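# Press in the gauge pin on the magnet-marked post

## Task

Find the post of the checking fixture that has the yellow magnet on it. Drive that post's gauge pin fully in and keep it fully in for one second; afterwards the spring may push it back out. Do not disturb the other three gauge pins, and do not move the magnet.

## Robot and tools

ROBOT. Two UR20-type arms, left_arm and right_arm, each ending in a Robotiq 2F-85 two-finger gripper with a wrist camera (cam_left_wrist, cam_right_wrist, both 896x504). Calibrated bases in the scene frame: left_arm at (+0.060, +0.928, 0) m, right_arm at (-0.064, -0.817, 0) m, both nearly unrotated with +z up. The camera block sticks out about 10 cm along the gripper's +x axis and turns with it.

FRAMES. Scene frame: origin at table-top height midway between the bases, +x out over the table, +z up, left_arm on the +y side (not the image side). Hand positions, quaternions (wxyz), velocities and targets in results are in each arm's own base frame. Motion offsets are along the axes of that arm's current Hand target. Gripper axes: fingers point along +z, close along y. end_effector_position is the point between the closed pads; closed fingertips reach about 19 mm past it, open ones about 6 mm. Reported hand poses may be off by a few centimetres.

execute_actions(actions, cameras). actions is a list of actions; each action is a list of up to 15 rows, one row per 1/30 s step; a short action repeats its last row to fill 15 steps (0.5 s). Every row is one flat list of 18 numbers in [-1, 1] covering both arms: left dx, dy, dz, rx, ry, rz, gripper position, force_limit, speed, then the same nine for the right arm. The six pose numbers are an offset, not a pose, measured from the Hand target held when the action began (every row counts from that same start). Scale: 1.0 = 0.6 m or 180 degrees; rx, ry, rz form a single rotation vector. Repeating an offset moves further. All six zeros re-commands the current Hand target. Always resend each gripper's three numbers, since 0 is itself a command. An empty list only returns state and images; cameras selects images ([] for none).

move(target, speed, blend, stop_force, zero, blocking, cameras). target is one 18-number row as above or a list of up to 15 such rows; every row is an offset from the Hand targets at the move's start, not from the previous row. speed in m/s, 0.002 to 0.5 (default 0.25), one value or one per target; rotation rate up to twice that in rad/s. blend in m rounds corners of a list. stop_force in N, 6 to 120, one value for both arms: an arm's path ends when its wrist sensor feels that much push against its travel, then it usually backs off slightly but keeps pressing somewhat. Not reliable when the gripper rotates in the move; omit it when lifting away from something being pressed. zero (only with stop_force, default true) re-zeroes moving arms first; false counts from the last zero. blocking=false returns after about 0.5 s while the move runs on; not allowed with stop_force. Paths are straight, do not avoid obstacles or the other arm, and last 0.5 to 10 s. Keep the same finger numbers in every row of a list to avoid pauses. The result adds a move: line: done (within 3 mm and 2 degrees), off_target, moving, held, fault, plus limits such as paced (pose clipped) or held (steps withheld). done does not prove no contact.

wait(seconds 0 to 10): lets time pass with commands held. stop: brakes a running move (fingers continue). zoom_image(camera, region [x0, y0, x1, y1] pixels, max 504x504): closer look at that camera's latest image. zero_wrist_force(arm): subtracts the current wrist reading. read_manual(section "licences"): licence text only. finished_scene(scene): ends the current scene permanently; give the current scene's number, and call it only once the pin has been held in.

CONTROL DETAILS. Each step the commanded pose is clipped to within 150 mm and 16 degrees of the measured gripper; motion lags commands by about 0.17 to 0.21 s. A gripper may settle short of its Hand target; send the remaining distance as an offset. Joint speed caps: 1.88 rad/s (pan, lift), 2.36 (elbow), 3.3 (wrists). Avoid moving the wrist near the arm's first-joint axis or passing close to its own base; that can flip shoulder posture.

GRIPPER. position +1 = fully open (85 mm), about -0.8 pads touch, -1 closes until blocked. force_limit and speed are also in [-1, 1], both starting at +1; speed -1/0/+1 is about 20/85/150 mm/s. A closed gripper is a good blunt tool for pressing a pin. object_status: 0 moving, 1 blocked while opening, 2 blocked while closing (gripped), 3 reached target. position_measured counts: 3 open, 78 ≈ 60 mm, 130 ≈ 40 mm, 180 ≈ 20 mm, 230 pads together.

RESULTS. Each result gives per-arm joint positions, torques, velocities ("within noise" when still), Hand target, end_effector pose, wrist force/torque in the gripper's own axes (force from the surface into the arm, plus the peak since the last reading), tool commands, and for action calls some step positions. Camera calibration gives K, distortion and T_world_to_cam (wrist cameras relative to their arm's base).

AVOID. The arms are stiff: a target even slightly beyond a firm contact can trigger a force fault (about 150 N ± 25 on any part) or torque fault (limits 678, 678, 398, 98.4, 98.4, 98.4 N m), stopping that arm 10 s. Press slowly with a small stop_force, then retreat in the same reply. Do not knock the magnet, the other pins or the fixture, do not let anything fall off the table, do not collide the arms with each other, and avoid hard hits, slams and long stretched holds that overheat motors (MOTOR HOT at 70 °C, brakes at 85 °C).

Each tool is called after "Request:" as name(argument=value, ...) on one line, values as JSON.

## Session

Request:
execute_actions(actions=[])

Scene clock: 0.00 s.
left_arm: end_effector_position=(+0.3071, -0.4220, +0.1602) position_measured=3 object_status=3 end_effector_quat_wxyz=(+0.066, +0.956, -0.074, +0.275) | right_arm: end_effector_position=(+0.4900, -0.3027, +0.2369) position_measured=3 object_status=3 end_effector_quat_wxyz=(+0.548, -0.467, -0.511, -0.471)
Joint positions: left_arm=[-1.763 -1.739 2.857 -2.766 -1.003 1.555] | right_arm=[2.511 -2.074 -2.06 -2.212 2.389 -0.015]
Joint velocities: within noise
Joint torques (N m): no reading
Motor temperatures (°C): left_arm=[24 35 26 38 34 33] | right_arm=[28 35 35 36 33 38]
Wrist force (N): no reading
Wrist torque (N m): no reading
Wrist force, peak (N): no reading
Hand target: left_arm +0.3071, -0.4220, +0.1602; +0.066, +0.956, -0.074, +0.275 | right_arm +0.4900, -0.3027, +0.2369; +0.548, -0.467, -0.511, -0.471
Tool commands: left_gripper/position=+1.0 left_gripper/force_limit=+1.0 left_gripper/speed=+1.0 right_gripper/position=+1.0 right_gripper/force_limit=+1.0 right_gripper/speed=+1.0
camera_calibration:
cam_left_wrist: T_world_to_cam=[[-0.28582, -0.958098, 0.0188461, -0.302738], [-0.929608, 0.272438, -0.248207, 0.463446], [0.232673, -0.088462, -0.968524, 0.172418], [0, 0, 0, 1]] pos_world=[0.304177, -0.40106, 0.287727]
cam_right_wrist: T_world_to_cam=[[0.978975, 0.0561564, -0.196097, -0.399582], [-0.174547, -0.266833, -0.947805, 0.238781], [-0.10555, 0.962105, -0.251421, 0.530503], [0, 0, 0, 1]] pos_world=[0.488854, -0.424245, 0.281341]

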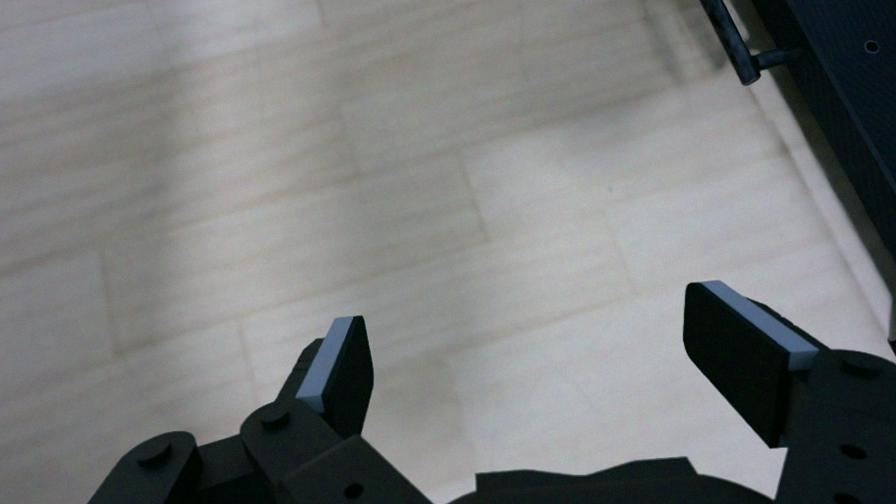

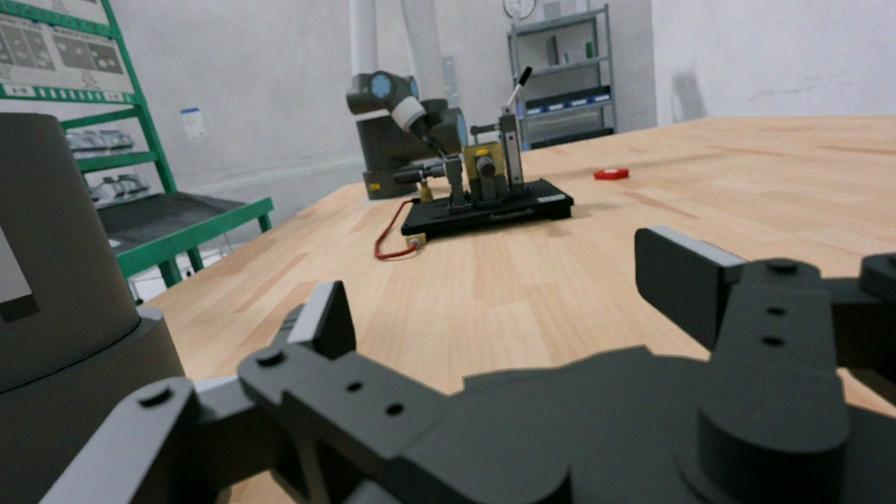

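Request:
zoom_image(camera="cam_right_wrist", region=[370, 60, 600, 260])

Scaled by 2.191 from the camera's 896x504 image, which has a finer 1280x720 frame.

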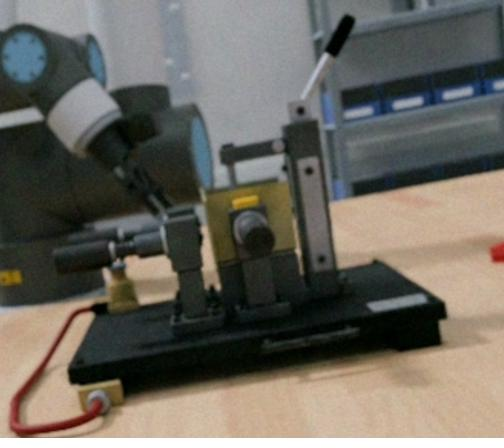

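Request:
move(target=[[0,0,0,0,0,0,1,1,1,0.087,0.216,0.57,0,-0.05,0,-1,1,0],[0,0,0,0,0,0,1,1,1,0.163,0.162,0.979,0,-0.111,0,-1,1,0]], blend=0.1, cameras=["cam_right_wrist"], speed=0.35)

Request:
zoom_image(camera="cam_right_wrist", region=[300, 80, 600, 300])

Scene clock: 4.90 s.
left_arm: end_effector_position=(+0.3071, -0.4220, +0.1602) position_measured=3 object_status=3 end_effector_quat_wxyz=(+0.066, +0.956, -0.074, +0.275) | right_arm: end_effector_position=(+0.5192, +0.2879, +0.3567) position_measured=232 object_status=3 end_effector_quat_wxyz=(-0.451, +0.541, +0.598, +0.382)
Joint positions: left_arm=[-1.763 -1.739 2.857 -2.766 -1.003 1.555] | right_arm=[3.453 -1.783 -2.644 0.23 2.788 2.145]
Joint velocities: within noise
Joint torques (N m): left_arm=[8.06 -8.27 -59.72 -8.21 3.77 -0.79] | right_arm=[17.9 59.02 27.58 15.98 0.73 5.82]
Motor temperatures (°C): left_arm=[24 35 26 38 34 33] | right_arm=[28 35 35 36 33 38]
Wrist force (N): left_arm=[0.3 0.1 0.2] | right_arm=[-0.7 0.6 0.9]
Wrist torque (N m): left_arm=[0.00 -0.07 0.00] | right_arm=[0.50 0.19 -0.06]
Wrist force, peak (N): left_arm=[0.0 0.6 0.4] | right_arm=[2.0 1.4 4.5]
Hand target: left_arm +0.3071, -0.4220, +0.1602; +0.066, +0.956, -0.074, +0.275 | right_arm +0.5192, +0.2879, +0.3567; -0.451, +0.541, +0.598, +0.383
Off the commanded pose: left_arm 0.000 m, 0 deg | right_arm 0.000 m, 0 deg.
move: done
camera_calibration:
cam_right_wrist: T_world_to_cam=[[0.986378, 0.00385469, -0.164452, -0.437912], [-0.132323, -0.575317, -0.807156, 0.531761], [-0.0977232, 0.817922, -0.566969, 0.145529], [0, 0, 0, 1]] pos_world=[0.516532, 0.188587, 0.439709]
Images, in order (width x height): cam_right_wrist 896x504.

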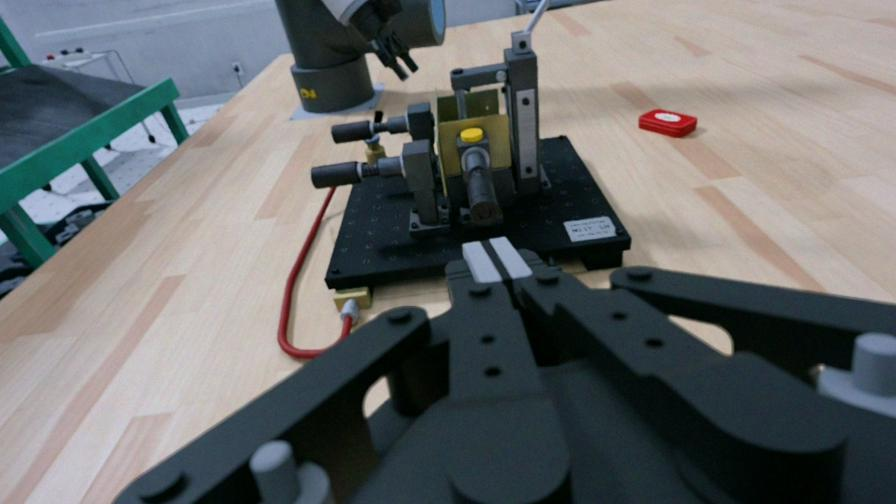

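Scaled by 1.680 from the camera's 896x504 image, which has a finer 1280x720 frame.

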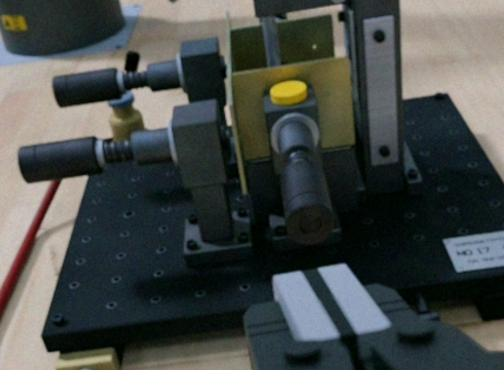

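Request:
move(target=[0,0,0,0,0,0,1,1,1,-0.135,0.075,0.596,0,0,0,-1,1,0], cameras=["cam_right_wrist"], speed=0.3)

Scene clock: 7.23 s.
left_arm: end_effector_position=(+0.3071, -0.4220, +0.1602) position_measured=3 object_status=3 end_effector_quat_wxyz=(+0.066, +0.956, -0.074, +0.275) | right_arm: end_effector_position=(+0.5197, +0.6068, +0.1706) position_measured=232 object_status=3 end_effector_quat_wxyz=(-0.451, +0.541, +0.598, +0.383)
Joint positions: left_arm=[-1.763 -1.739 2.857 -2.766 -1.003 1.555] | right_arm=[3.94 -2.341 -2.473 1.2 2.418 2.808]
Joint velocities: within noise
Joint torques (N m): left_arm=[8.57 -6.92 -57.49 -8 3.97 -0.88] | right_arm=[25.74 126.36 7.12 12.5 -0.61 3.89]
Motor temperatures (°C): left_arm=[24 35 26 38 34 33] | right_arm=[28 35 35 36 33 38]
Wrist force (N): left_arm=[0.1 0.2 0.3] | right_arm=[-0.3 0.5 0.9]
Wrist torque (N m): left_arm=[0.02 -0.01 0.00] | right_arm=[0.39 0.05 -0.13]
Wrist force, peak (N): left_arm=[-0.2 0.4 0.7] | right_arm=[-1.2 0.5 4.5]
Hand target: left_arm +0.3071, -0.4220, +0.1602; +0.066, +0.956, -0.074, +0.275 | right_arm +0.5198, +0.6070, +0.1705; -0.451, +0.541, +0.598, +0.383
Off the commanded pose: left_arm 0.000 m, 0 deg | right_arm 0.000 m, 0 deg.
move: done
camera_calibration:
cam_right_wrist: T_world_to_cam=[[0.986385, 0.00363142, -0.164411, -0.470162], [-0.132431, -0.57519, -0.807229, 0.565054], [-0.0974987, 0.818012, -0.566878, -0.220984], [0, 0, 0, 1]] pos_world=[0.517046, 0.507489, 0.253557]
Images, in order (width x height): cam_right_wrist 896x504.

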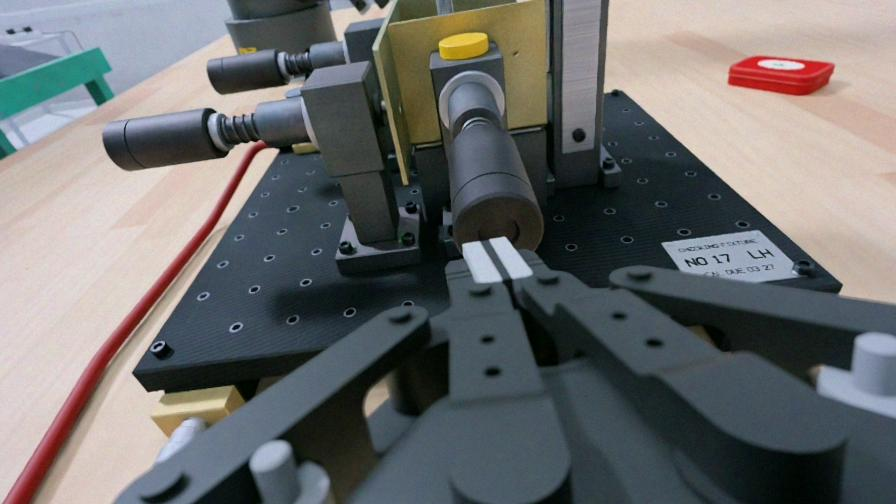

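Request:
move(target=[0,0,0,0,0,0,1,1,1,0.038,0.012,0.119,0,0,0,-1,1,0], cameras=["cam_right_wrist"], speed=0.014, stop_force=60)

Request:
wait(seconds=0.8, cameras=[])

Scene clock: 13.17 s.
left_arm: end_effector_position=(+0.3071, -0.4220, +0.1602) position_measured=3 object_status=3 end_effector_quat_wxyz=(+0.066, +0.956, -0.074, +0.275) | right_arm: end_effector_position=(+0.5187, +0.6488, +0.1705) position_measured=232 object_status=3 end_effector_quat_wxyz=(-0.451, +0.541, +0.598, +0.383)
Joint positions: left_arm=[-1.763 -1.739 2.857 -2.766 -1.003 1.555] | right_arm=[3.988 -2.34 -2.44 1.19 2.375 2.839]
Joint velocities: within noise
Joint torques (N m): left_arm=[15.41 -8.18 -68.71 -7.2 3.67 -1.38] | right_arm=[20.06 158.72 21.2 7.44 8.76 -7.58]
Motor temperatures (°C): left_arm=[24 35 26 38 34 33] | right_arm=[28 35 35 36 33 38]
Wrist force (N): left_arm=[0.1 0.0 0.3] | right_arm=[-12.8 1.4 -57.4]
Wrist torque (N m): left_arm=[-0.02 -0.02 0.01] | right_arm=[0.08 0.23 0.03]
Wrist force, peak (N): left_arm=[-0.1 0.8 0.4] | right_arm=[-25.5 -0.2 -115.6]
Hand target: left_arm +0.3071, -0.4220, +0.1602; +0.066, +0.956, -0.074, +0.275 | right_arm +0.5187, +0.6488, +0.1705; -0.451, +0.541, +0.598, +0.383 (not the last commanded pose)
Off the commanded pose: left_arm 0.000 m, 0 deg | right_arm 0.033 m, 0 deg.
move: contact (right_arm)
camera_calibration:
cam_right_wrist: T_world_to_cam=[[0.986384, 0.00358529, -0.16442, -0.469228], [-0.132466, -0.575178, -0.807232, 0.589013], [-0.0974648, 0.818021, -0.566871, -0.255543], [0, 0, 0, 1]] pos_world=[0.515957, 0.549509, 0.25346]
Images, in order (width x height): cam_right_wrist 896x504.

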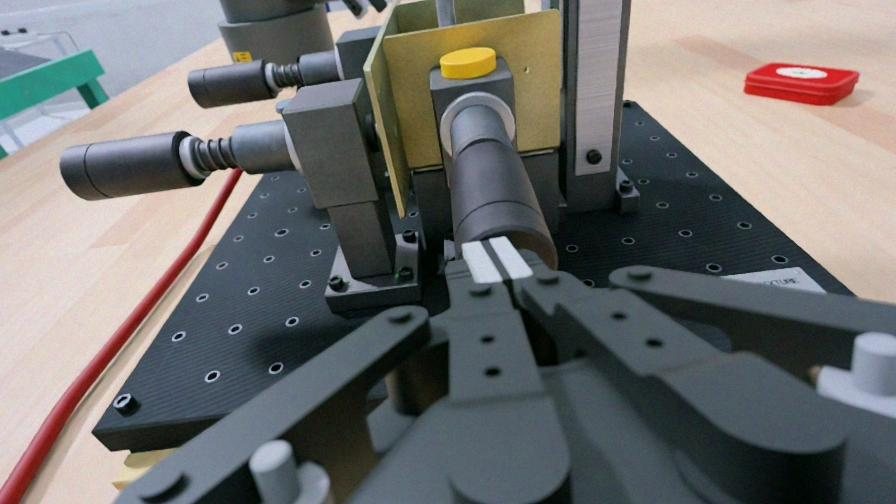

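Scene clock: 13.97 s.
left_arm: end_effector_position=(+0.3071, -0.4220, +0.1602) position_measured=3 object_status=3 end_effector_quat_wxyz=(+0.066, +0.956, -0.074, +0.275) | right_arm: end_effector_position=(+0.5187, +0.6488, +0.1705) position_measured=232 object_status=3 end_effector_quat_wxyz=(-0.451, +0.541, +0.598, +0.383)
Joint positions: left_arm=[-1.763 -1.739 2.857 -2.766 -1.003 1.555] | right_arm=[3.988 -2.34 -2.44 1.191 2.375 2.839]
Joint velocities: within noise
Joint torques (N m): left_arm=[13.51 -6.29 -65.09 -7.05 4.26 -1.46] | right_arm=[15.85 151.19 18.57 8.66 8.43 -7.32]
Motor temperatures (°C): left_arm=[24 35 26 38 34 33] | right_arm=[28 35 35 36 33 38]
Wrist force (N): left_arm=[0.1 0.0 0.3] | right_arm=[-12.0 1.3 -55.9]
Wrist torque (N m): left_arm=[-0.02 -0.02 0.00] | right_arm=[0.07 0.25 0.02]
Wrist force, peak (N): left_arm=[0.1 0.2 0.7] | right_arm=[-13.2 1.5 -57.1]
Hand target: left_arm +0.3071, -0.4220, +0.1602; +0.066, +0.956, -0.074, +0.275 | right_arm +0.5187, +0.6488, +0.1705; -0.451, +0.541, +0.598, +0.383 (not the last commanded pose)
Tool commands: left_gripper/position=+1.0 left_gripper/force_limit=+1.0 left_gripper/speed=+1.0 right_gripper/position=-1.0 right_gripper/force_limit=+1.0 right_gripper/speed=+0.0
Off the commanded pose: left_arm 0.000 m, 0 deg | right_arm 0.033 m, 0 deg.
wait: 0.80 s; at rest by 0.17 s
No camera images: "cameras" was empty.

Request:
move(target=[0,0,0,0,0,0,1,1,1,-0.0253,-0.007,-0.08,0,0,0,-1,1,0], cameras=[], speed=0.1)

Request:
finished_scene(scene=3)

Scene clock: 15.10 s.
left_arm: end_effector_position=(+0.3071, -0.4220, +0.1602) position_measured=3 object_status=3 end_effector_quat_wxyz=(+0.066, +0.956, -0.074, +0.275) | right_arm: end_effector_position=(+0.5206, +0.5985, +0.1706) position_measured=232 object_status=3 end_effector_quat_wxyz=(-0.451, +0.541, +0.598, +0.383)
Joint positions: left_arm=[-1.763 -1.739 2.857 -2.766 -1.003 1.555] | right_arm=[3.929 -2.341 -2.478 1.2 2.428 2.8]
Joint velocities: within noise
Joint torques (N m): left_arm=[9.45 -2.42 -64.71 -7.78 4.74 -0.93] | right_arm=[-21.83 132.33 -14.95 7.26 7.42 -8.44]
Motor temperatures (°C): left_arm=[24 35 26 38 34 33] | right_arm=[28 35 35 36 33 38]
Wrist force (N): left_arm=[-0.1 0.0 0.2] | right_arm=[-0.4 0.3 0.9]
Wrist torque (N m): left_arm=[0.00 0.01 0.00] | right_arm=[0.36 0.07 -0.13]
Wrist force, peak (N): left_arm=[0.3 0.6 0.4] | right_arm=[-12.8 1.1 -55.5]
Hand target: left_arm +0.3071, -0.4220, +0.1602; +0.066, +0.956, -0.074, +0.275 | right_arm +0.5206, +0.5983, +0.1706; -0.451, +0.541, +0.598, +0.383
Off the commanded pose: left_arm 0.000 m, 0 deg | right_arm 0.000 m, 0 deg.
move: done
No camera images: "cameras" was empty.

The scene is finished: the task was done.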